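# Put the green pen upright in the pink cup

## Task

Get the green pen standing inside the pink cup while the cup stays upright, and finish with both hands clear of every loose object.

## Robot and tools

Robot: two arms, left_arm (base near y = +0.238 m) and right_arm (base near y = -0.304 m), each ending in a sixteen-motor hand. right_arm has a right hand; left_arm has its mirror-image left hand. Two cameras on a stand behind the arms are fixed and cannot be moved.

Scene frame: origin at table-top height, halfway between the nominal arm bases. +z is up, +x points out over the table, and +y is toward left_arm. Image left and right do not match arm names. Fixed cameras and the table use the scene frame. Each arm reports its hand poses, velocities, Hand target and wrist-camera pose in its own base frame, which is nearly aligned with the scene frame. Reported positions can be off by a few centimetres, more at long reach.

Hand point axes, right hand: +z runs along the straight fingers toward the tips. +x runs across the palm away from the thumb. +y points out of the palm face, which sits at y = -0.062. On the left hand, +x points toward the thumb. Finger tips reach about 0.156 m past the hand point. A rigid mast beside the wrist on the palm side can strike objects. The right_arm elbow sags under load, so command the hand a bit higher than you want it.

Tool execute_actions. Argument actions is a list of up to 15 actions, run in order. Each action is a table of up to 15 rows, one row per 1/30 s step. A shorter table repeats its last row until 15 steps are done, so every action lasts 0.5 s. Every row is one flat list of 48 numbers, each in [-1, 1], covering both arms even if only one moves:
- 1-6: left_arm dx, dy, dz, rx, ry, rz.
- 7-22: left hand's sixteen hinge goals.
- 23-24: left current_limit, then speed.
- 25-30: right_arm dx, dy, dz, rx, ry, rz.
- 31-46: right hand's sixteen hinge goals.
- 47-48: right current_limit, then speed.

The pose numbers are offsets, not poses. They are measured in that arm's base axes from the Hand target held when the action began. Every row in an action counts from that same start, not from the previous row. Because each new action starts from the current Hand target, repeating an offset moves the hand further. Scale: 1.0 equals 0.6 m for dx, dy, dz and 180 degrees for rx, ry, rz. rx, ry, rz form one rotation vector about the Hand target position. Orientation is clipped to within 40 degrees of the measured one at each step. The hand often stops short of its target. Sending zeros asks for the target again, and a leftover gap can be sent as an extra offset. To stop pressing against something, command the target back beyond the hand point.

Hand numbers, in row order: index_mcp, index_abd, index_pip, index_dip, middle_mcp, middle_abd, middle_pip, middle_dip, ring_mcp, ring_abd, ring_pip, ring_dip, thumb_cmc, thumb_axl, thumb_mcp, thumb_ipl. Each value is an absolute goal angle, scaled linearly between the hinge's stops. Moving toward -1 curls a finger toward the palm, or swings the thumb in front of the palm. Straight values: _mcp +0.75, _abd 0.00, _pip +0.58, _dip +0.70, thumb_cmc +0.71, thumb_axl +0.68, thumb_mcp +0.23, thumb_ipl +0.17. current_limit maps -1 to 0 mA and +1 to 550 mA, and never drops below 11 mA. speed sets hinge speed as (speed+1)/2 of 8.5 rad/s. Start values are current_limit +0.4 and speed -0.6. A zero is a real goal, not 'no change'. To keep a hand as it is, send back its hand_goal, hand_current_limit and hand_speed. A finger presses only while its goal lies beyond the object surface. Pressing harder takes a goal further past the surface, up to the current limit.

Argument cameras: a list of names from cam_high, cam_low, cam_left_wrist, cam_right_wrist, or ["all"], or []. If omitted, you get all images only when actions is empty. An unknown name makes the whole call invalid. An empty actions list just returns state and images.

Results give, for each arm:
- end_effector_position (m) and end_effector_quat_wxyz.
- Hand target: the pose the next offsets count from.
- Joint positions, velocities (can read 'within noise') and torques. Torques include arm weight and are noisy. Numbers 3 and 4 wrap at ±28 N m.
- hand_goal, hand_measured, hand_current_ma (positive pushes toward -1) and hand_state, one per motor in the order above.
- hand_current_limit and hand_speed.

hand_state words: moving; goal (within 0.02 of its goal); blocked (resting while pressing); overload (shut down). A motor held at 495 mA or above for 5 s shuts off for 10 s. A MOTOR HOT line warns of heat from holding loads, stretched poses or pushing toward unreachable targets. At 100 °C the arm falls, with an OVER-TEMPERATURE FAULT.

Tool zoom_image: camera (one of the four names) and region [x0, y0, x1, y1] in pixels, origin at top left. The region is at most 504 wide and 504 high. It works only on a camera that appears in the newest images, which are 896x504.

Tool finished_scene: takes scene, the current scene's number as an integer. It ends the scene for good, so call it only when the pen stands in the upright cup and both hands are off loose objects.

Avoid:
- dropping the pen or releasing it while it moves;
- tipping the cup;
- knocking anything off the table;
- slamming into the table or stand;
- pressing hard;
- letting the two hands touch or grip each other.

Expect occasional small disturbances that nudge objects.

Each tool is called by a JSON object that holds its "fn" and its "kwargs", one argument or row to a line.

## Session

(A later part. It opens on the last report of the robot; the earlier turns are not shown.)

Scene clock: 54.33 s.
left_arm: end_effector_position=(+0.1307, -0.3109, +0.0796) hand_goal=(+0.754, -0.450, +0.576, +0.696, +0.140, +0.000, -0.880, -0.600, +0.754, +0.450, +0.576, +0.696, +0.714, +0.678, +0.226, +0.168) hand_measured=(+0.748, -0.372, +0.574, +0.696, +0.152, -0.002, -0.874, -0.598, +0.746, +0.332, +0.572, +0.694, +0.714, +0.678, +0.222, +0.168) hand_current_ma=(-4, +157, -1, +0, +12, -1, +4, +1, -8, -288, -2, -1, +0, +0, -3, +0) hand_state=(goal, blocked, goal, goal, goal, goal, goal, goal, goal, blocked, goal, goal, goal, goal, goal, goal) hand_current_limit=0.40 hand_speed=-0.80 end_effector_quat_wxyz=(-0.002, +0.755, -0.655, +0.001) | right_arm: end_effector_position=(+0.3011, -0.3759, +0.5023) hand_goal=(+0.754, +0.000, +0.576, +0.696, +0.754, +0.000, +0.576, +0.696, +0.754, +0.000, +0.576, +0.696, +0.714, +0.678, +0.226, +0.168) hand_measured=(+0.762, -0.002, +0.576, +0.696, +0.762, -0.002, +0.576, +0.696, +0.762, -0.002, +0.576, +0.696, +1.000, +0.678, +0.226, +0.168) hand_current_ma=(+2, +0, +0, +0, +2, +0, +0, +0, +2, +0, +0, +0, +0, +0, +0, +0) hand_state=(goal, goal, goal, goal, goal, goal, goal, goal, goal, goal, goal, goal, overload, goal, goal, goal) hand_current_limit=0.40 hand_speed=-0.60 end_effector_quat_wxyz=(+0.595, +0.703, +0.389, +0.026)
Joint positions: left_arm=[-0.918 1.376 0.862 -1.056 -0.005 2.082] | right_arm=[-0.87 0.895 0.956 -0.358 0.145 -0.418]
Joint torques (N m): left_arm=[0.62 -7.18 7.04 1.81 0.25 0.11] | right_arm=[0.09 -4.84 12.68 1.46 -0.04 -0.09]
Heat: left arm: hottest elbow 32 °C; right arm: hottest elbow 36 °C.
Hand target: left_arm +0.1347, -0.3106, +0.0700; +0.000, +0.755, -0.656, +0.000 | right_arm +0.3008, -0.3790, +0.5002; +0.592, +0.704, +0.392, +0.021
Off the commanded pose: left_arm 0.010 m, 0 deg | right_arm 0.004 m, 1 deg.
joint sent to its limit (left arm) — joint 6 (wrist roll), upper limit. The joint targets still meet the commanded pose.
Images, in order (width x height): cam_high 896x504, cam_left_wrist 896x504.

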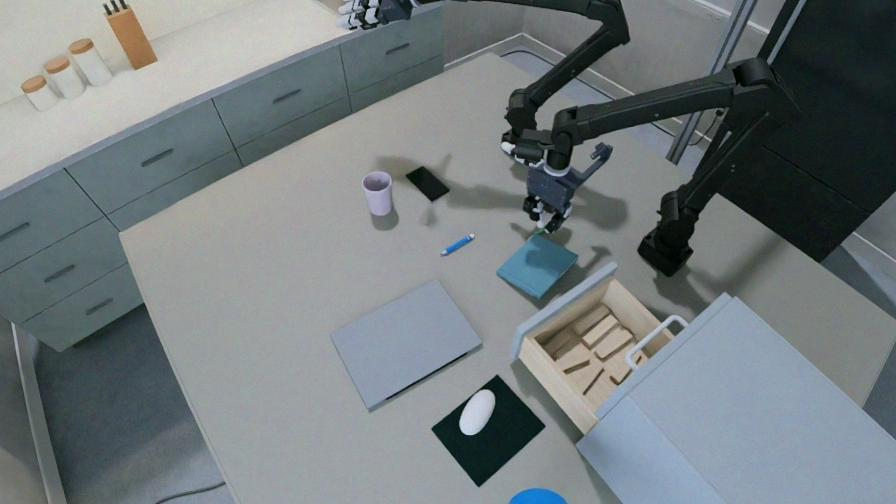

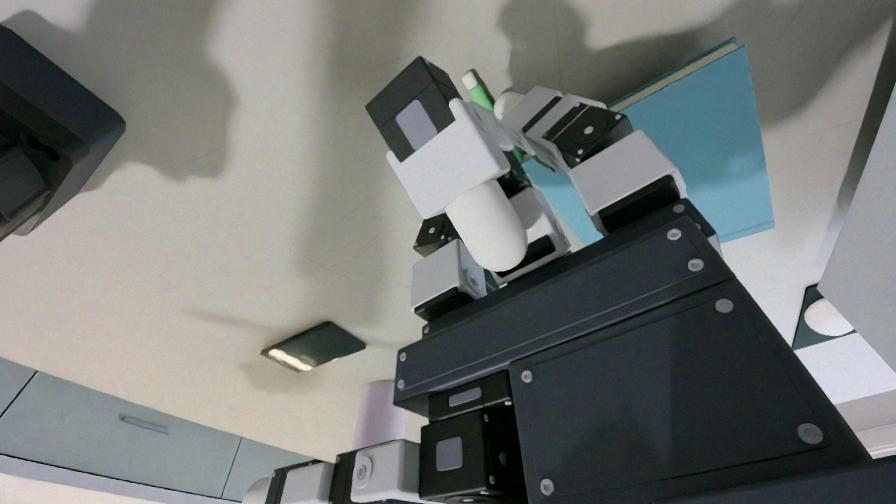

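{"fn": "execute_actions", "kwargs": {
  "actions": [
    [[-0.0037,-0.0045,0.098,-0.038,-0.029,0,0.754,-0.47,0.576,0.696,0.14,0,-0.88,-0.6,0.754,0.46,0.576,0.696,0.714,0.678,0.226,0.168,0.4,-0.8,0,0,0,0,0,0,0.754,0,0.576,0.696,0.754,0,0.576,0.696,0.754,0,0.576,0.696,0.714,0.678,0.226,0.168,0.4,-0.6]]
  ],
  "cameras": ["cam_left_wrist","cam_high"]
}}

{"fn": "zoom_image", "kwargs": {
  "camera": "cam_left_wrist",
  "region": [380, 0, 580, 200]
}}

{"fn": "zoom_image", "kwargs": {
  "camera": "cam_high",
  "region": [480, 160, 600, 260]
}}

Scene clock: 55.37 s.
left_arm: end_effector_position=(+0.1311, -0.3124, +0.1268) hand_goal=(+0.754, -0.470, +0.576, +0.696, +0.140, +0.000, -0.880, -0.600, +0.754, +0.460, +0.576, +0.696, +0.714, +0.678, +0.226, +0.168) hand_measured=(+0.750, -0.400, +0.574, +0.696, +0.152, -0.002, -0.874, -0.598, +0.748, +0.376, +0.572, +0.694, +0.714, +0.678, +0.222, +0.168) hand_current_ma=(-2, +132, -1, +0, +12, -1, +4, +1, -5, -175, -2, -1, +0, +0, -3, +0) hand_state=(goal, blocked, goal, goal, goal, goal, goal, goal, goal, blocked, goal, goal, goal, goal, goal, goal) hand_current_limit=0.40 hand_speed=-0.80 end_effector_quat_wxyz=(+0.015, +0.753, -0.653, +0.077) | right_arm: end_effector_position=(+0.3011, -0.3759, +0.5023) hand_goal=(+0.754, +0.000, +0.576, +0.696, +0.754, +0.000, +0.576, +0.696, +0.754, +0.000, +0.576, +0.696, +0.714, +0.678, +0.226, +0.168) hand_measured=(+0.762, -0.002, +0.576, +0.696, +0.762, -0.002, +0.576, +0.696, +0.762, -0.002, +0.576, +0.696, +1.000, +0.678, +0.226, +0.168) hand_current_ma=(+2, +0, +0, +0, +2, +0, +0, +0, +2, +0, +0, +0, +0, +0, +0, +0) hand_state=(goal, goal, goal, goal, goal, goal, goal, goal, goal, goal, goal, goal, overload, goal, goal, goal) hand_current_limit=0.40 hand_speed=-0.60 end_effector_quat_wxyz=(+0.595, +0.703, +0.389, +0.026)
Joint positions: left_arm=[-0.918 1.214 0.855 -1.055 -0.001 2.082] | right_arm=[-0.87 0.895 0.956 -0.358 0.145 -0.418]
Joint torques (N m): left_arm=[-0.44 -6.83 9.68 0.49 0.2 0.06] | right_arm=[0.03 -4.84 12.7 1.46 -0.03 -0.09]
Heat: left arm: hottest elbow 32 °C; right arm: hottest elbow 37 °C.
Hand target: left_arm +0.1324, -0.3132, +0.1287; +0.016, +0.753, -0.654, +0.074 | right_arm +0.3008, -0.3790, +0.5002; +0.592, +0.704, +0.392, +0.021
Off the commanded pose: left_arm 0.003 m, 0 deg | right_arm 0.004 m, 1 deg.
Images, in order (width x height): cam_high 896x504, cam_left_wrist 896x504.

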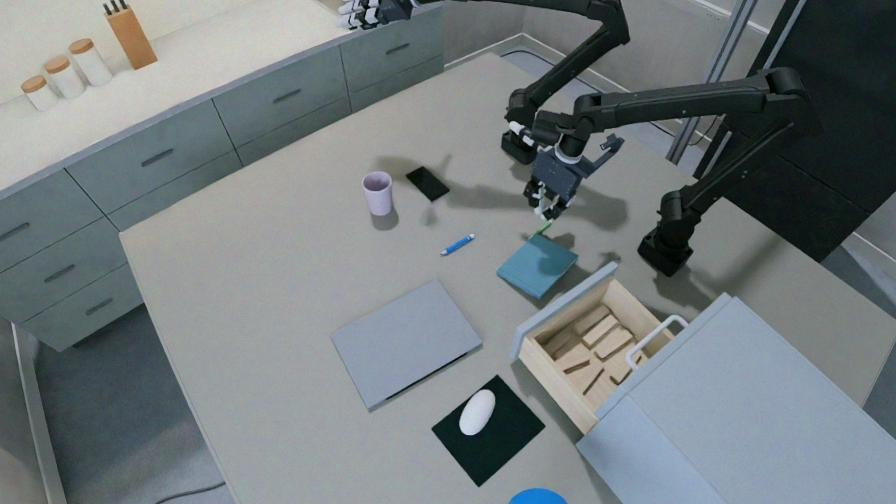

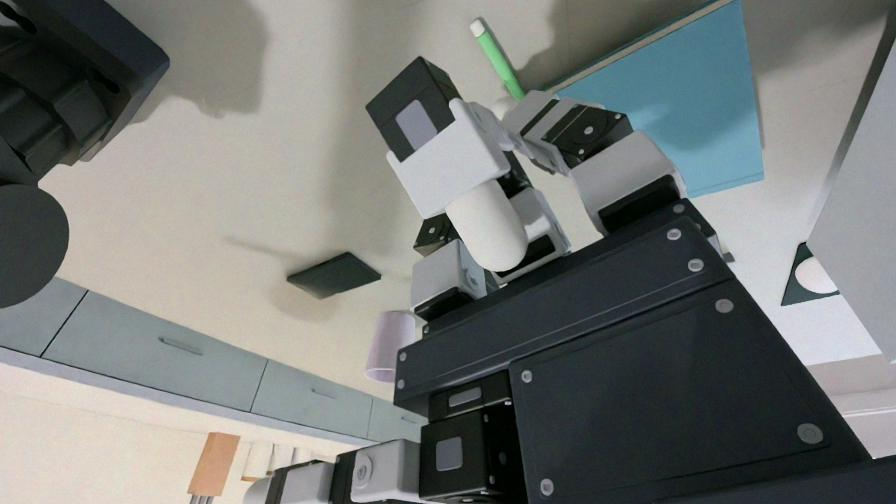

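Scaled by 2.520 from the camera's 896x504 image, which has a finer 1280x720 frame.

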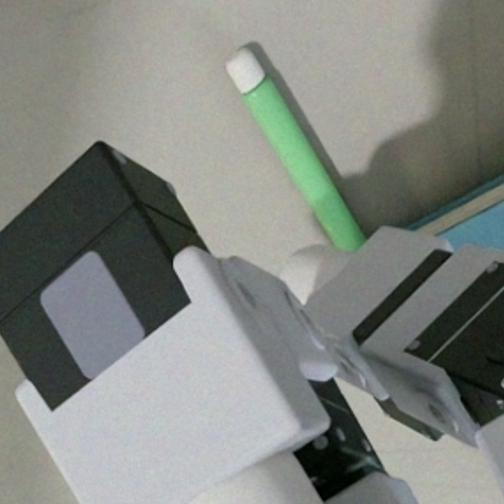

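Scaled by 4.200 from the camera's 896x504 image, which has a finer 1280x720 frame.

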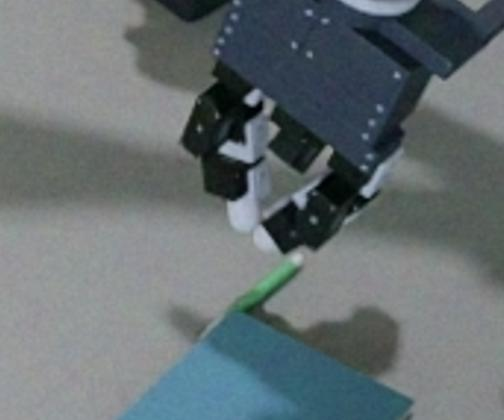

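{"fn": "execute_actions", "kwargs": {
  "actions": [
    [[0.0,0.0,0.03,0,0,0,0.754,-0.1,0.576,0.696,0.14,0,-0.88,-0.6,0.754,0.1,0.576,0.696,0.714,0.678,0.226,0.168,0.4,-0.6,0,0,0,0,0,0,0.754,0,0.576,0.696,0.754,0,0.576,0.696,0.754,0,0.576,0.696,0.714,0.678,0.226,0.168,0.4,-0.6]]
  ],
  "cameras": ["all"]
}}

{"fn": "zoom_image", "kwargs": {
  "camera": "cam_right_wrist",
  "region": [260, 50, 400, 190]
}}

{"fn": "zoom_image", "kwargs": {
  "camera": "cam_left_wrist",
  "region": [440, 0, 640, 200]
}}

{"fn": "zoom_image", "kwargs": {
  "camera": "cam_high",
  "region": [500, 140, 600, 240]
}}

Scene clock: 57.17 s.
left_arm: end_effector_position=(+0.1233, -0.3024, +0.1263) hand_goal=(+0.754, -0.100, +0.576, +0.696, +0.140, +0.000, -0.880, -0.600, +0.754, +0.100, +0.576, +0.696, +0.714, +0.678, +0.226, +0.168) hand_measured=(+0.750, -0.104, +0.574, +0.696, +0.152, -0.002, -0.874, -0.598, +0.748, +0.102, +0.572, +0.694, +0.714, +0.678, +0.222, +0.168) hand_current_ma=(-2, -1, -1, +0, +12, -1, +4, +1, -4, +1, -2, -1, +0, +0, -3, +0) hand_state=(goal, goal, goal, goal, goal, goal, goal, goal, goal, goal, goal, goal, goal, goal, goal, goal) hand_current_limit=0.40 hand_speed=-0.60 end_effector_quat_wxyz=(+0.010, +0.754, -0.655, +0.052) | right_arm: end_effector_position=(+0.3011, -0.3759, +0.5023) hand_goal=(+0.754, +0.000, +0.576, +0.696, +0.754, +0.000, +0.576, +0.696, +0.754, +0.000, +0.576, +0.696, +0.714, +0.678, +0.226, +0.168) hand_measured=(+0.762, -0.002, +0.576, +0.696, +0.762, -0.002, +0.576, +0.696, +0.762, -0.002, +0.576, +0.696, +1.000, +0.678, +0.226, +0.168) hand_current_ma=(+2, +0, +0, +0, +2, +0, +0, +0, +2, +0, +0, +0, +0, +0, +0, +0) hand_state=(goal, goal, goal, goal, goal, goal, goal, goal, goal, goal, goal, goal, overload, goal, goal, goal) hand_current_limit=0.40 hand_speed=-0.60 end_effector_quat_wxyz=(+0.595, +0.703, +0.389, +0.026)
Joint positions: left_arm=[-0.918 1.214 0.855 -1.106 -0.001 2.082] | right_arm=[-0.87 0.895 0.956 -0.358 0.145 -0.418]
Joint torques (N m): left_arm=[-0.91 -8.59 12.48 0.31 0.24 0.09] | right_arm=[0.03 -4.89 12.7 1.46 -0.03 -0.09]
Heat: left arm: hottest elbow 32 °C; right arm: hottest elbow 37 °C.
Hand target: left_arm +0.1323, -0.3133, +0.1468; +0.016, +0.753, -0.654, +0.074 | right_arm +0.3008, -0.3790, +0.5002; +0.592, +0.704, +0.392, +0.021
Off the commanded pose: left_arm 0.025 m, 3 deg | right_arm 0.004 m, 1 deg.

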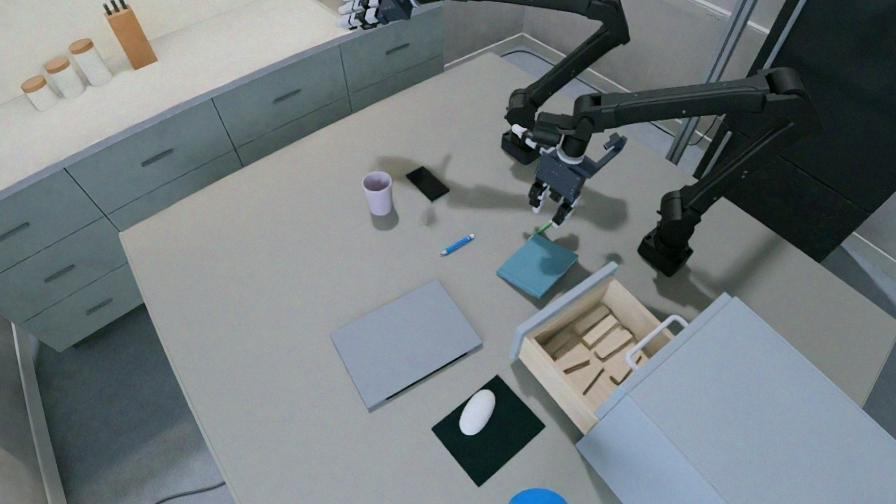

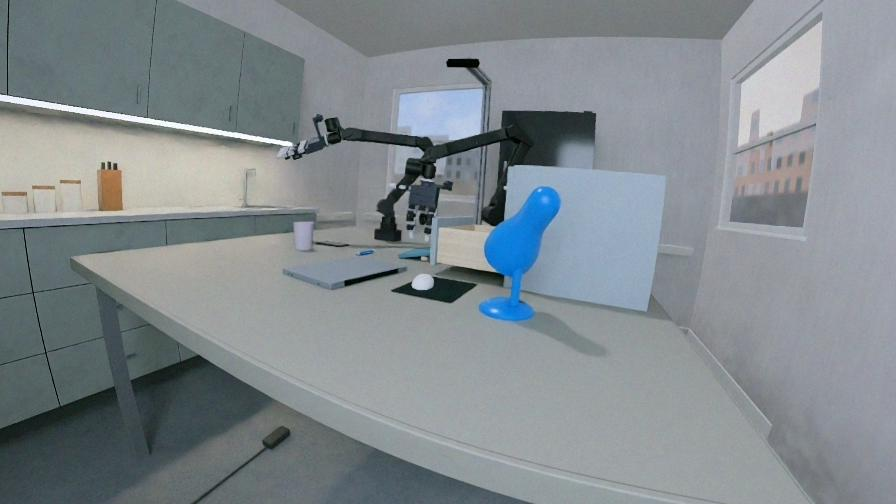

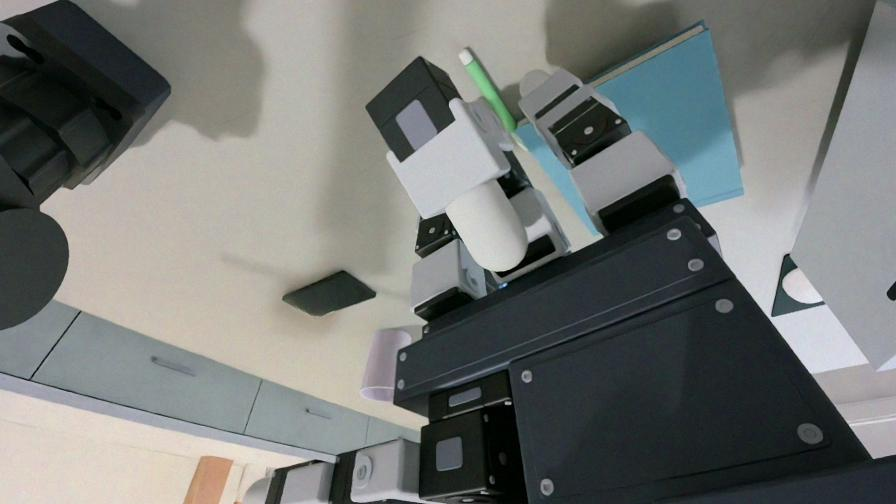

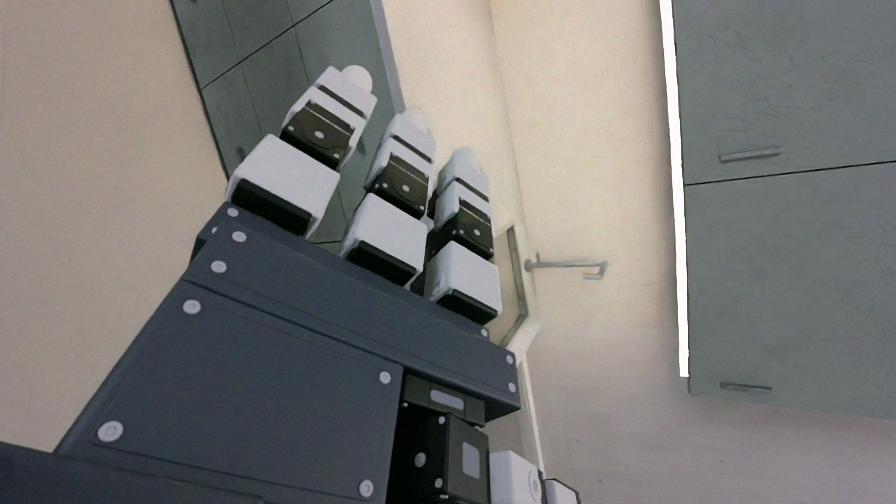

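Scaled by 3.600 from the camera's 896x504 image, which has a finer 1280x720 frame.

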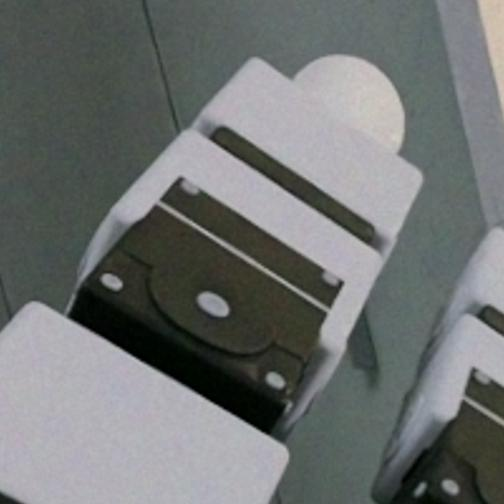

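Scaled by 2.520 from the camera's 896x504 image, which has a finer 1280x720 frame.

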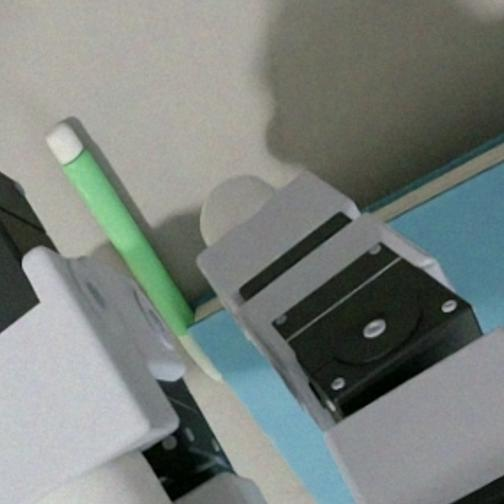

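Scaled by 5.040 from the camera's 896x504 image, which has a finer 1280x720 frame.

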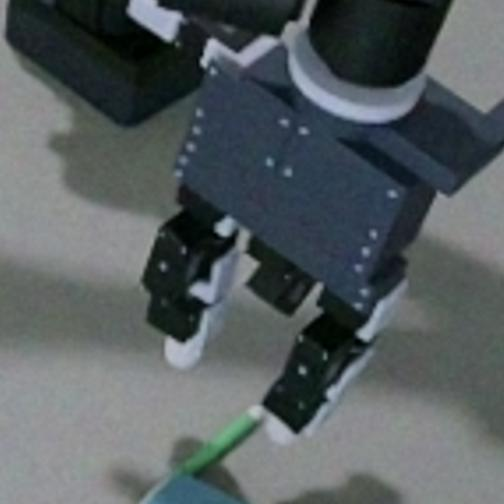

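{"fn": "execute_actions", "kwargs": {
  "actions": [
    [[-0.0055,-0.0695,0.083,0.038,0.029,0.193,0.754,0.067,0.285,0.261,0.754,-0.067,0.285,0.261,0.14,0,-0.88,-0.6,0.714,0.678,0.226,0.168,0.4,-0.6,0.0417,-0.1417,0,0,0,0,0.754,0,0.576,0.696,0.754,0,0.576,0.696,0.754,0,0.576,0.696,0.714,0.678,0.226,0.168,0.4,-0.6]],
    [[0.0227,-0.0233,0.067,0,0,0.193,0.754,0.067,0.285,0.261,0.754,-0.067,0.285,0.261,0.14,0,-0.88,-0.6,0.714,0.678,0.226,0.168,0.4,-0.6,0.0417,-0.1417,0,0,0,0,0.754,0,0.576,0.696,0.754,0,0.576,0.696,0.754,0,0.576,0.696,0.714,0.678,0.226,0.168,0.4,-0.6]],
    [[0.0195,0.0283,0,0,0,0.193,0.754,0.067,0.285,0.261,0.754,-0.067,0.285,0.261,0.14,0,-0.88,-0.6,0.714,0.678,0.226,0.168,0.4,-0.6,0,0,0,0,0,0,0.754,0,0.576,0.696,0.754,0,0.576,0.696,0.754,0,0.576,0.696,0.714,0.678,0.226,0.168,0.4,-0.6]],
    [[-0.0133,0.0705,0,0,0,0.193,0.754,0.067,0.285,0.261,0.754,-0.067,0.285,0.261,0.14,0,-0.88,-0.6,0.714,0.678,0.226,0.168,0.4,-0.6,0,0,0,0,0,0,0.754,0,0.576,0.696,0.754,0,0.576,0.696,0.754,0,0.576,0.696,0.714,0.678,0.226,0.168,0.4,-0.6]],
    [[-0.0627,0.0835,0,0,0,0.193,0.754,0.067,0.285,0.261,0.754,-0.067,0.285,0.261,0.14,0,-0.88,-0.6,0.714,0.678,0.226,0.168,0.4,-0.6,0,0,0,0,0,0,0.754,0,0.576,0.696,0.754,0,0.576,0.696,0.754,0,0.576,0.696,0.714,0.678,0.226,0.168,0.4,-0.6]]
  ],
  "cameras": ["all"]
}}

Scene clock: 64.43 s.
left_arm: end_effector_position=(+0.1107, -0.2549, +0.2389) hand_goal=(+0.754, +0.068, +0.286, +0.262, +0.754, -0.066, +0.286, +0.262, +0.140, +0.000, -0.880, -0.600, +0.714, +0.678, +0.226, +0.168) hand_measured=(+0.752, +0.066, +0.290, +0.264, +0.752, -0.062, +0.284, +0.260, +0.152, +0.002, -0.876, -0.598, +0.712, +0.678, +0.222, +0.168) hand_current_ma=(-1, -1, +2, +2, +0, +1, -1, -1, +14, +1, +3, +1, -1, +0, -3, +0) hand_state=(goal, goal, goal, goal, goal, goal, goal, goal, goal, goal, goal, goal, goal, goal, goal, goal) hand_current_limit=0.40 hand_speed=-0.60 end_effector_quat_wxyz=(-0.014, +0.699, +0.715, -0.025) | right_arm: end_effector_position=(+0.3465, -0.5435, +0.4500) hand_goal=(+0.754, +0.000, +0.576, +0.696, +0.754, +0.000, +0.576, +0.696, +0.754, +0.000, +0.576, +0.696, +0.714, +0.678, +0.226, +0.168) hand_measured=(+0.762, -0.002, +0.576, +0.696, +0.762, -0.002, +0.576, +0.696, +0.762, -0.002, +0.576, +0.696, +1.000, +0.678, +0.226, +0.168) hand_current_ma=(+2, +0, +0, +0, +2, +0, +0, +0, +2, +0, +0, +0, +0, +0, +0, +0) hand_state=(goal, goal, goal, goal, goal, goal, goal, goal, goal, goal, goal, goal, overload, goal, goal, goal) hand_current_limit=0.40 hand_speed=-0.60 end_effector_quat_wxyz=(+0.559, +0.726, +0.399, +0.022)
Joint positions: left_arm=[-1.441 1.061 1.053 -1.554 0.056 -1.464] | right_arm=[-1.03 1.347 1.21 -0.246 -0.001 -0.464]
Joint torques (N m): left_arm=[-2.32 -4.78 8.99 1.16 -0.15 -0.01] | right_arm=[0.62 -12.98 18.93 1.96 -0.08 -0.09]
Heat: left arm: hottest elbow 32 °C; right arm: hottest elbow 38 °C.
Hand target: left_arm +0.1089, -0.2596, +0.2366; -0.010, +0.697, +0.717, -0.020 | right_arm +0.3509, -0.5490, +0.5002; +0.592, +0.704, +0.392, +0.021
Off the commanded pose: left_arm 0.006 m, 1 deg | right_arm 0.051 m, 5 deg.

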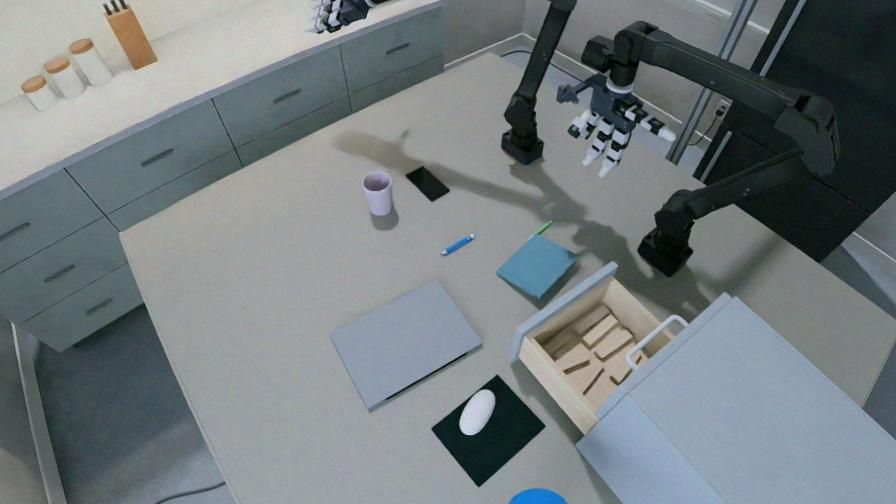

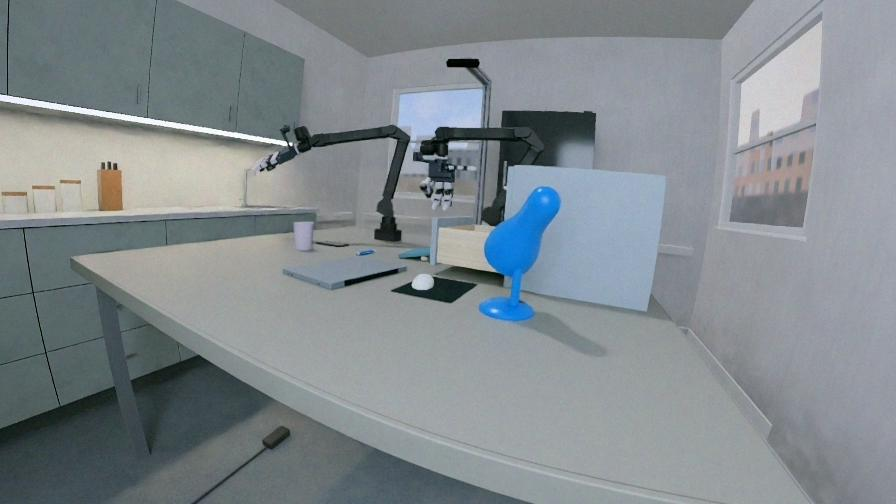

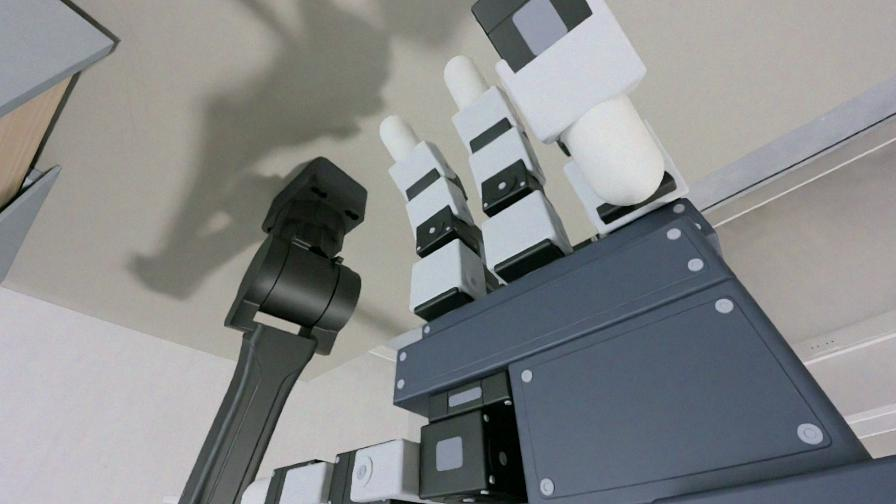

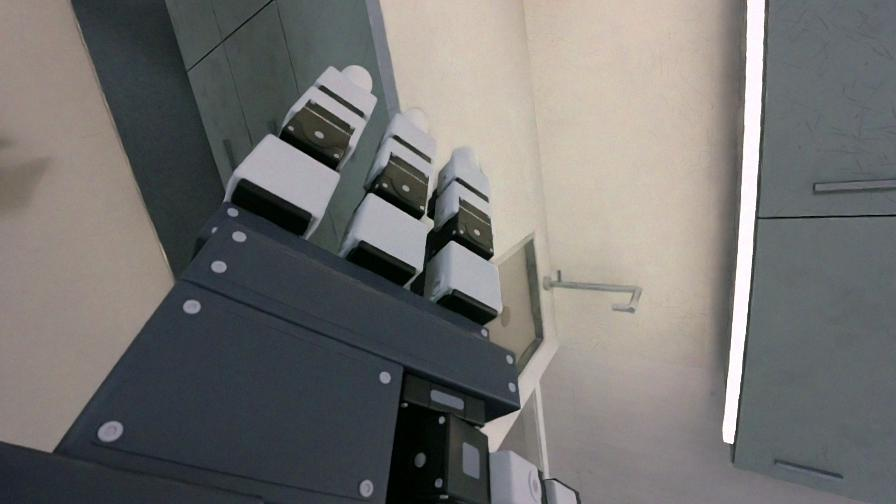

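{"fn": "execute_actions", "kwargs": {
  "actions": [
    [[0.077,-0.017,-0.0638,0.0057,-0.118,0.0018,0.754,0.067,0.285,0.261,0.754,-0.067,0.285,0.261,0.14,0,-0.88,-0.6,0.714,0.678,0.226,0.168,0.4,-0.6,0,0,0,0,0,0,0.754,0,0.576,0.696,0.754,0,0.576,0.696,0.754,0,0.576,0.696,0.714,0.678,0.226,0.168,0.4,-0.6]],
    [[0.077,-0.017,-0.0638,0.0057,-0.118,0.0018,0.754,0.067,0.285,0.261,0.754,-0.067,0.285,0.261,0.14,0,-0.88,-0.6,0.714,0.678,0.226,0.168,0.4,-0.6,0,0,0,0,0,0,0.754,0,0.576,0.696,0.754,0,0.576,0.696,0.754,0,0.576,0.696,0.714,0.678,0.226,0.168,0.4,-0.6]]
  ],
  "cameras": ["cam_high","cam_left_wrist"]
}}

{"fn": "zoom_image", "kwargs": {
  "camera": "cam_left_wrist",
  "region": [320, 0, 600, 280]
}}

{"fn": "zoom_image", "kwargs": {
  "camera": "cam_high",
  "region": [480, 120, 640, 280]
}}

Scene clock: 66.33 s.
left_arm: end_effector_position=(+0.1970, -0.2791, +0.1616) hand_goal=(+0.754, +0.068, +0.286, +0.262, +0.754, -0.066, +0.286, +0.262, +0.140, +0.000, -0.880, -0.600, +0.714, +0.678, +0.226, +0.168) hand_measured=(+0.758, +0.066, +0.288, +0.264, +0.758, -0.064, +0.286, +0.260, +0.150, +0.002, -0.878, -0.598, +0.718, +0.678, +0.222, +0.168) hand_current_ma=(+2, -1, +1, +1, +3, +1, +0, -1, +11, +1, +1, +1, +2, +0, -3, +0) hand_state=(goal, goal, goal, goal, goal, goal, goal, goal, goal, goal, goal, goal, goal, goal, goal, goal) hand_current_limit=0.40 hand_speed=-0.60 end_effector_quat_wxyz=(+0.237, +0.654, +0.675, +0.245) | right_arm: end_effector_position=(+0.3465, -0.5435, +0.4500) hand_goal=(+0.754, +0.000, +0.576, +0.696, +0.754, +0.000, +0.576, +0.696, +0.754, +0.000, +0.576, +0.696, +0.714, +0.678, +0.226, +0.168) hand_measured=(+0.762, -0.002, +0.576, +0.696, +0.762, -0.002, +0.576, +0.696, +0.762, -0.002, +0.576, +0.696, +1.000, +0.678, +0.226, +0.168) hand_current_ma=(+2, +0, +0, +0, +2, +0, +0, +0, +2, +0, +0, +0, +0, +0, +0, +0) hand_state=(goal, goal, goal, goal, goal, goal, goal, goal, goal, goal, goal, goal, overload, goal, goal, goal) hand_current_limit=0.40 hand_speed=-0.60 end_effector_quat_wxyz=(+0.559, +0.726, +0.399, +0.022)
Joint positions: left_arm=[-1.5 1.284 0.736 -0.991 -0.696 -1.52] | right_arm=[-1.03 1.347 1.21 -0.246 -0.001 -0.464]
Joint torques (N m): left_arm=[0.56 -6.71 7.66 1.1 -0.81 0.18] | right_arm=[0.67 -12.98 18.95 1.96 -0.08 -0.09]
Heat: left arm: hottest elbow 32 °C; right arm: hottest elbow 38 °C.
Hand target: left_arm +0.2012, -0.2800, +0.1600; +0.238, +0.652, +0.676, +0.247 | right_arm +0.3509, -0.5490, +0.5002; +0.592, +0.704, +0.392, +0.021
Off the commanded pose: left_arm 0.005 m, 0 deg | right_arm 0.051 m, 5 deg.
Images, in order (width x height): cam_high 896x504, cam_left_wrist 896x504.

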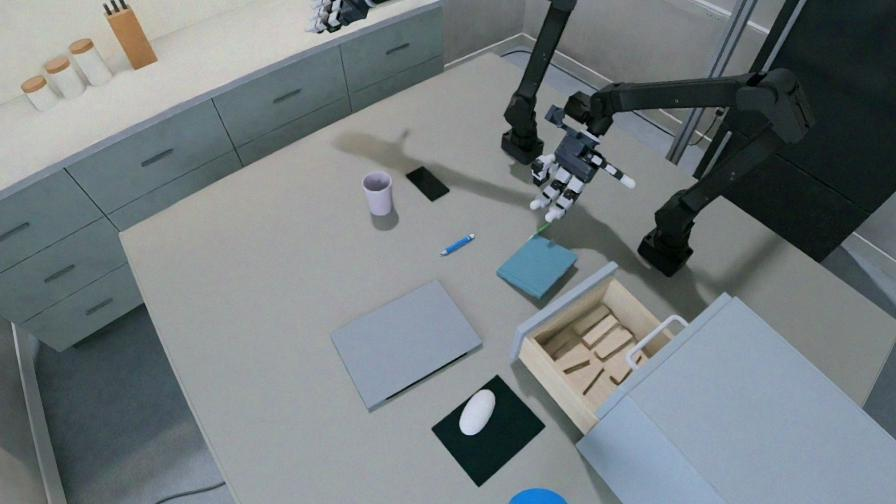

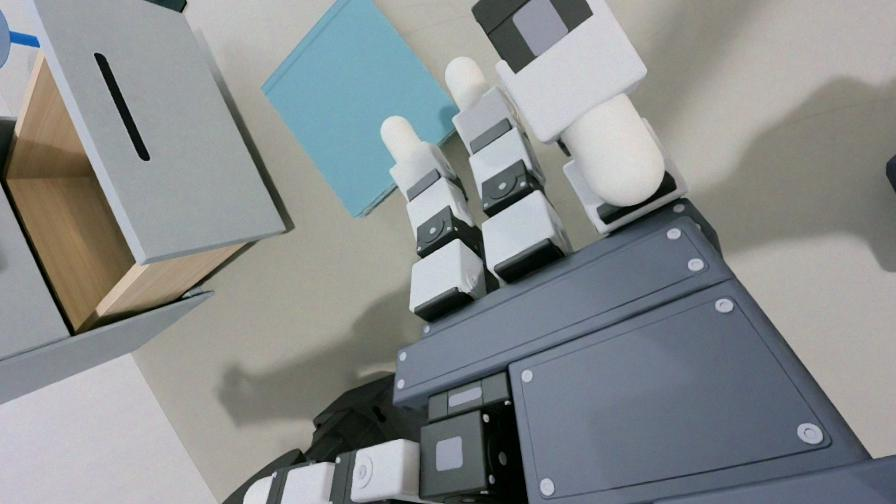

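Scaled by 1.800 from the camera's 896x504 image, which has a finer 1280x720 frame.

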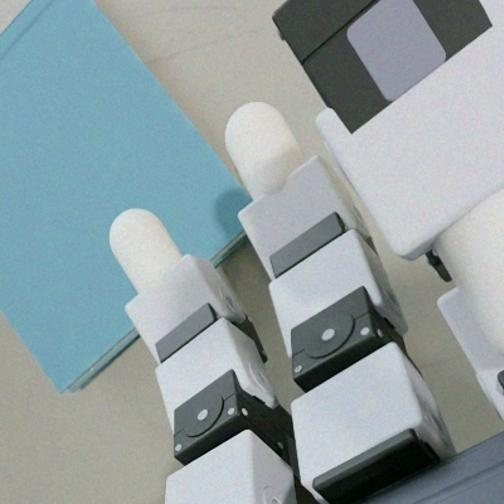

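Scaled by 3.150 from the camera's 896x504 image, which has a finer 1280x720 frame.

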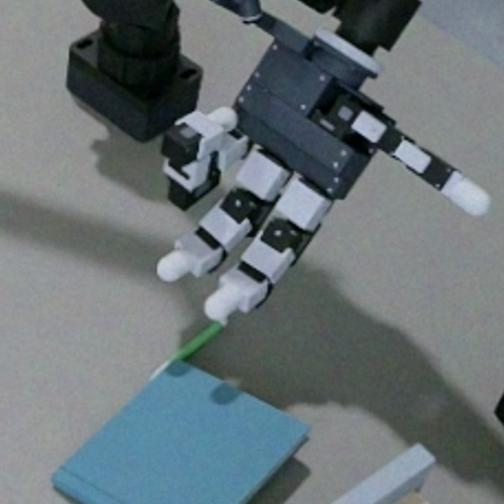

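{"fn": "execute_actions", "kwargs": {
  "actions": [
    [[-0.0333,-0.0833,0.0,0,0,0,0.754,0.067,0.285,0.261,0.754,-0.067,0.285,0.261,0.14,0,-0.88,-0.6,0.714,0.678,0.226,0.168,0.4,-0.6,0,0,0,0,0,0,0.754,0,0.576,0.696,0.754,0,0.576,0.696,0.754,0,0.576,0.696,0.714,0.678,0.226,0.168,0.4,-0.6]]
  ],
  "cameras": ["cam_high","cam_left_wrist"]
}}

{"fn": "zoom_image", "kwargs": {
  "camera": "cam_left_wrist",
  "region": [320, 0, 600, 280]
}}

{"fn": "zoom_image", "kwargs": {
  "camera": "cam_high",
  "region": [480, 120, 640, 280]
}}

Scene clock: 68.10 s.
left_arm: end_effector_position=(+0.1831, -0.3140, +0.1491) hand_goal=(+0.754, +0.068, +0.286, +0.262, +0.754, -0.066, +0.286, +0.262, +0.140, +0.000, -0.880, -0.600, +0.714, +0.678, +0.226, +0.168) hand_measured=(+0.758, +0.066, +0.288, +0.264, +0.758, -0.064, +0.286, +0.260, +0.150, +0.002, -0.878, -0.598, +0.718, +0.678, +0.222, +0.168) hand_current_ma=(+3, -1, +1, +1, +3, +1, +0, -1, +11, +1, +1, +1, +3, +0, -3, +0) hand_state=(goal, goal, goal, goal, goal, goal, goal, goal, goal, goal, goal, goal, goal, goal, goal, goal) hand_current_limit=0.40 hand_speed=-0.60 end_effector_quat_wxyz=(+0.227, +0.657, +0.672, +0.256) | right_arm: end_effector_position=(+0.3465, -0.5435, +0.4500) hand_goal=(+0.754, +0.000, +0.576, +0.696, +0.754, +0.000, +0.576, +0.696, +0.754, +0.000, +0.576, +0.696, +0.714, +0.678, +0.226, +0.168) hand_measured=(+0.762, -0.002, +0.576, +0.696, +0.762, -0.002, +0.576, +0.696, +0.762, -0.002, +0.576, +0.696, +1.000, +0.678, +0.226, +0.168) hand_current_ma=(+2, +0, +0, +0, +2, +0, +0, +0, +2, +0, +0, +0, +0, +0, +0, +0) hand_state=(goal, goal, goal, goal, goal, goal, goal, goal, goal, goal, goal, goal, overload, goal, goal, goal) hand_current_limit=0.40 hand_speed=-0.60 end_effector_quat_wxyz=(+0.559, +0.726, +0.399, +0.022)
Joint positions: left_arm=[-1.548 1.421 0.824 -1.015 -0.699 -1.586] | right_arm=[-1.03 1.347 1.21 -0.246 -0.001 -0.464]
Joint torques (N m): left_arm=[-1.44 -8.7 11.28 -0.1 -0.74 -0.04] | right_arm=[0.62 -13.04 18.96 1.96 -0.08 -0.09]
Heat: left arm: hottest elbow 32 °C; right arm: hottest elbow 38 °C.
Hand target: left_arm +0.1814, -0.3299, +0.1602; +0.238, +0.652, +0.676, +0.247 | right_arm +0.3509, -0.5490, +0.5002; +0.592, +0.704, +0.392, +0.021
Off the commanded pose: left_arm 0.019 m, 2 deg | right_arm 0.051 m, 5 deg.
Images, in order (width x height): cam_high 896x504, cam_left_wrist 896x504.

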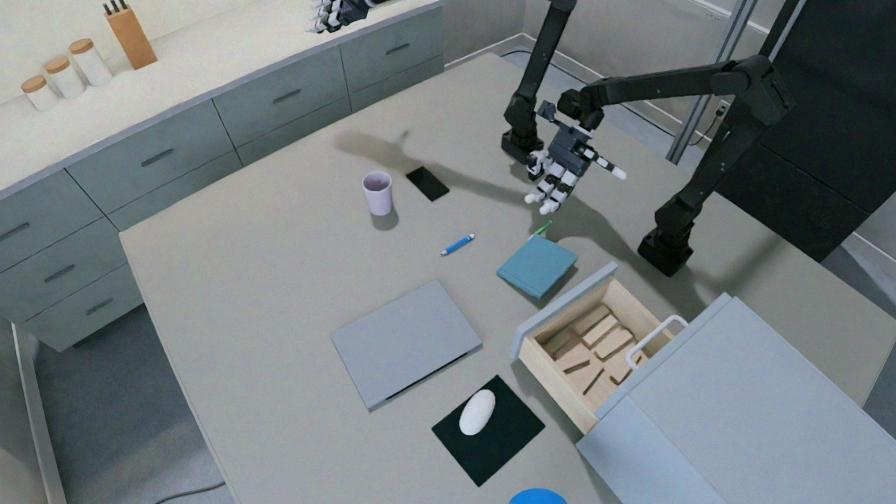

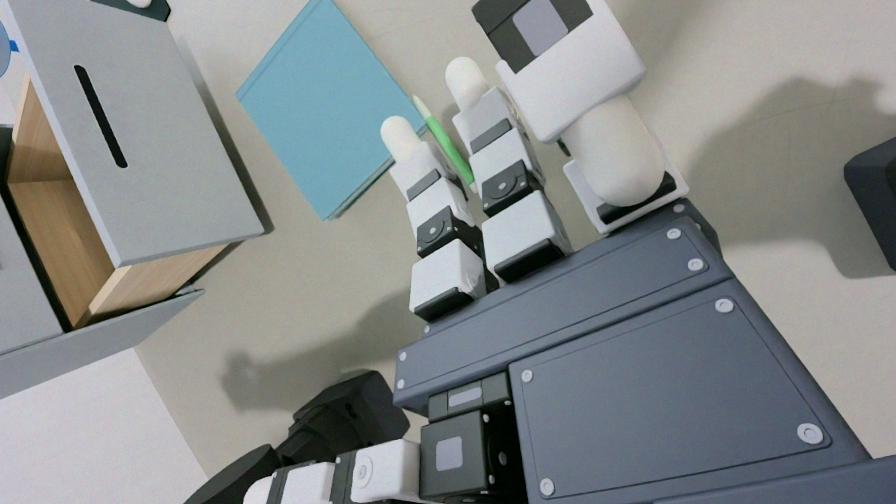

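Scaled by 1.800 from the camera's 896x504 image, which has a finer 1280x720 frame.

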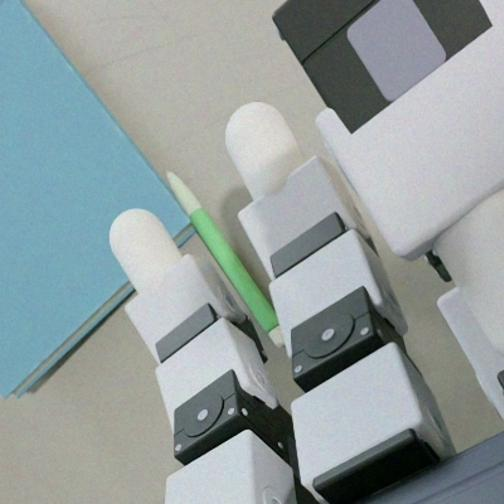

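Scaled by 3.150 from the camera's 896x504 image, which has a finer 1280x720 frame.

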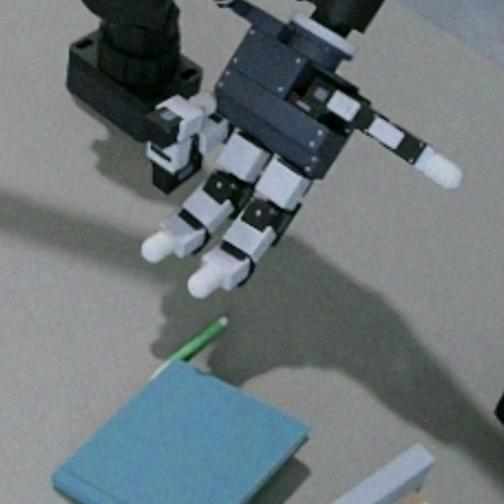

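{"fn": "execute_actions", "kwargs": {
  "actions": [
    [[-0.0157,0.0833,-0.04,0,0,0,0.754,0.067,0.285,0.261,0.754,-0.067,0.285,0.261,0.14,0,-0.88,-0.6,0.714,0.678,0.226,0.168,0.4,-0.6,0,0,0,0,0,0,0.754,0,0.576,0.696,0.754,0,0.576,0.696,0.754,0,0.576,0.696,0.714,0.678,0.226,0.168,0.4,-0.6]],
    [[0,0,-0.04,0,0,0,0.754,0.067,0.285,0.261,0.754,-0.067,0.285,0.261,0.14,0,-0.88,-0.6,0.714,0.678,0.226,0.168,0.4,-0.6,0,0,0,0,0,0,0.754,0,0.576,0.696,0.754,0,0.576,0.696,0.754,0,0.576,0.696,0.714,0.678,0.226,0.168,0.4,-0.6]]
  ],
  "cameras": ["cam_high","cam_left_wrist"]
}}

{"fn": "zoom_image", "kwargs": {
  "camera": "cam_left_wrist",
  "region": [320, 0, 600, 280]
}}

{"fn": "zoom_image", "kwargs": {
  "camera": "cam_high",
  "region": [500, 160, 600, 260]
}}

Scene clock: 70.03 s.
left_arm: end_effector_position=(+0.1759, -0.2789, +0.1168) hand_goal=(+0.754, +0.068, +0.286, +0.262, +0.754, -0.066, +0.286, +0.262, +0.140, +0.000, -0.880, -0.600, +0.714, +0.678, +0.226, +0.168) hand_measured=(+0.758, +0.066, +0.288, +0.264, +0.758, -0.064, +0.286, +0.260, +0.150, +0.002, -0.878, -0.598, +0.718, +0.678, +0.222, +0.168) hand_current_ma=(+3, -1, +1, +1, +3, +1, +0, -1, +11, +1, +1, +1, +3, +0, -3, +0) hand_state=(goal, goal, goal, goal, goal, goal, goal, goal, goal, goal, goal, goal, goal, goal, goal, goal) hand_current_limit=0.40 hand_speed=-0.60 end_effector_quat_wxyz=(+0.237, +0.650, +0.678, +0.248) | right_arm: end_effector_position=(+0.3465, -0.5435, +0.4500) hand_goal=(+0.754, +0.000, +0.576, +0.696, +0.754, +0.000, +0.576, +0.696, +0.754, +0.000, +0.576, +0.696, +0.714, +0.678, +0.226, +0.168) hand_measured=(+0.762, -0.002, +0.576, +0.696, +0.762, -0.002, +0.576, +0.696, +0.762, -0.002, +0.576, +0.696, +1.000, +0.678, +0.226, +0.168) hand_current_ma=(+2, +0, +0, +0, +2, +0, +0, +0, +2, +0, +0, +0, +0, +0, +0, +0) hand_state=(goal, goal, goal, goal, goal, goal, goal, goal, goal, goal, goal, goal, overload, goal, goal, goal) hand_current_limit=0.40 hand_speed=-0.60 end_effector_quat_wxyz=(+0.559, +0.726, +0.399, +0.022)
Joint positions: left_arm=[-1.569 1.389 0.687 -0.905 -0.699 -1.623] | right_arm=[-1.03 1.347 1.21 -0.246 -0.001 -0.464]
Joint torques (N m): left_arm=[-2.55 -7.12 6.24 1.11 -0.74 0.02] | right_arm=[0.67 -12.98 18.95 1.95 -0.08 -0.09]
Heat: left arm: hottest elbow 32 °C; right arm: hottest elbow 38 °C.
Hand target: left_arm +0.1719, -0.2800, +0.1121; +0.238, +0.652, +0.676, +0.247 | right_arm +0.3509, -0.5490, +0.5002; +0.592, +0.704, +0.392, +0.021
Off the commanded pose: left_arm 0.006 m, 0 deg | right_arm 0.051 m, 5 deg.
Images, in order (width x height): cam_high 896x504, cam_left_wrist 896x504.

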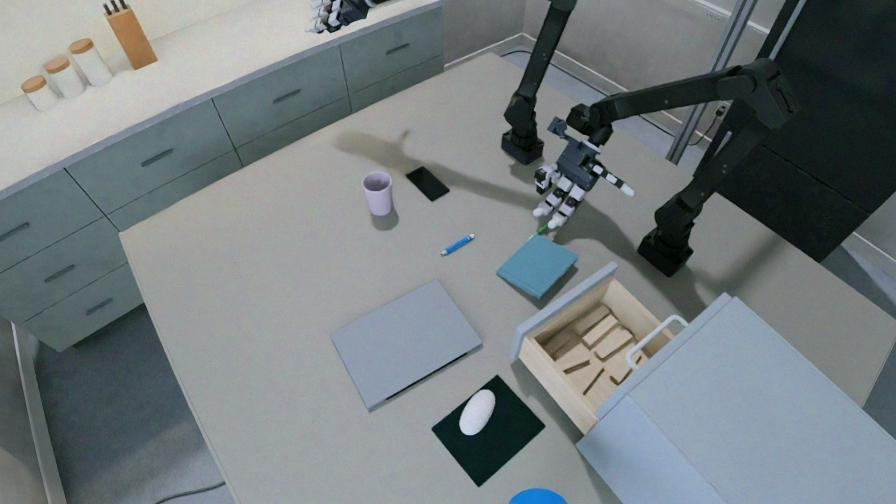

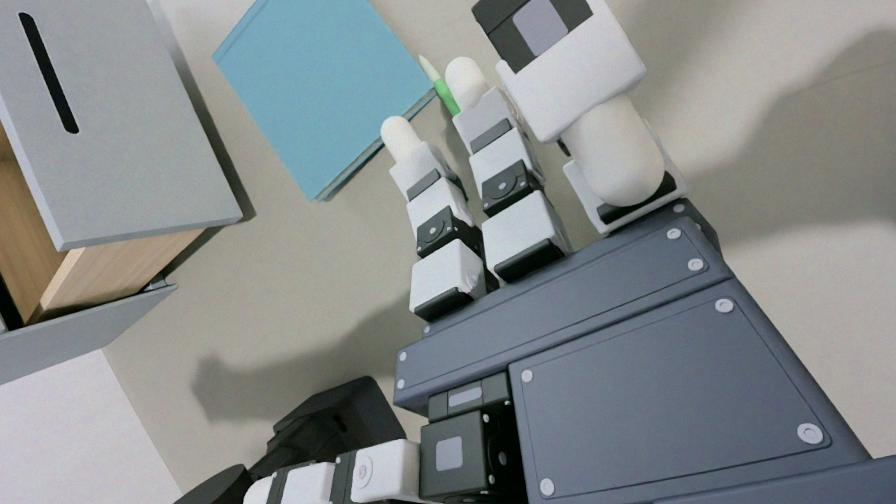

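Scaled by 1.800 from the camera's 896x504 image, which has a finer 1280x720 frame.

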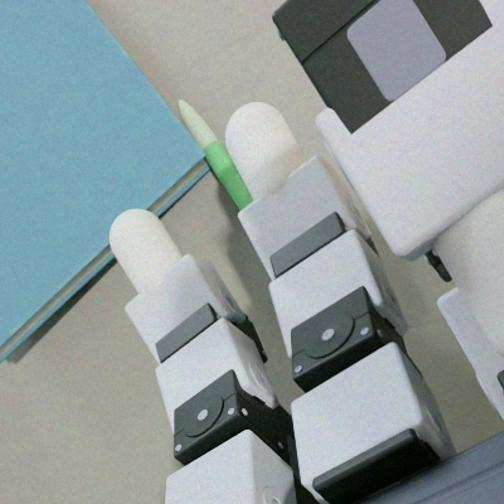

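Scaled by 5.040 from the camera's 896x504 image, which has a finer 1280x720 frame.

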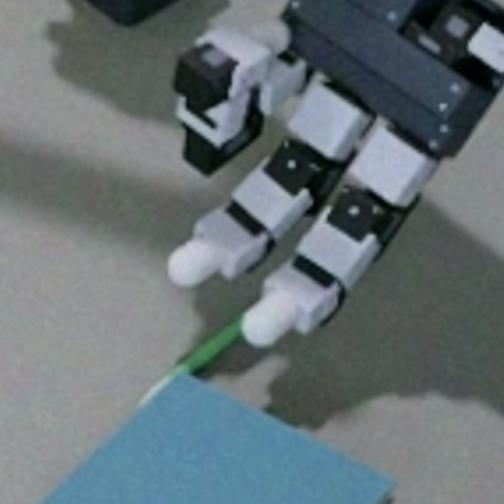

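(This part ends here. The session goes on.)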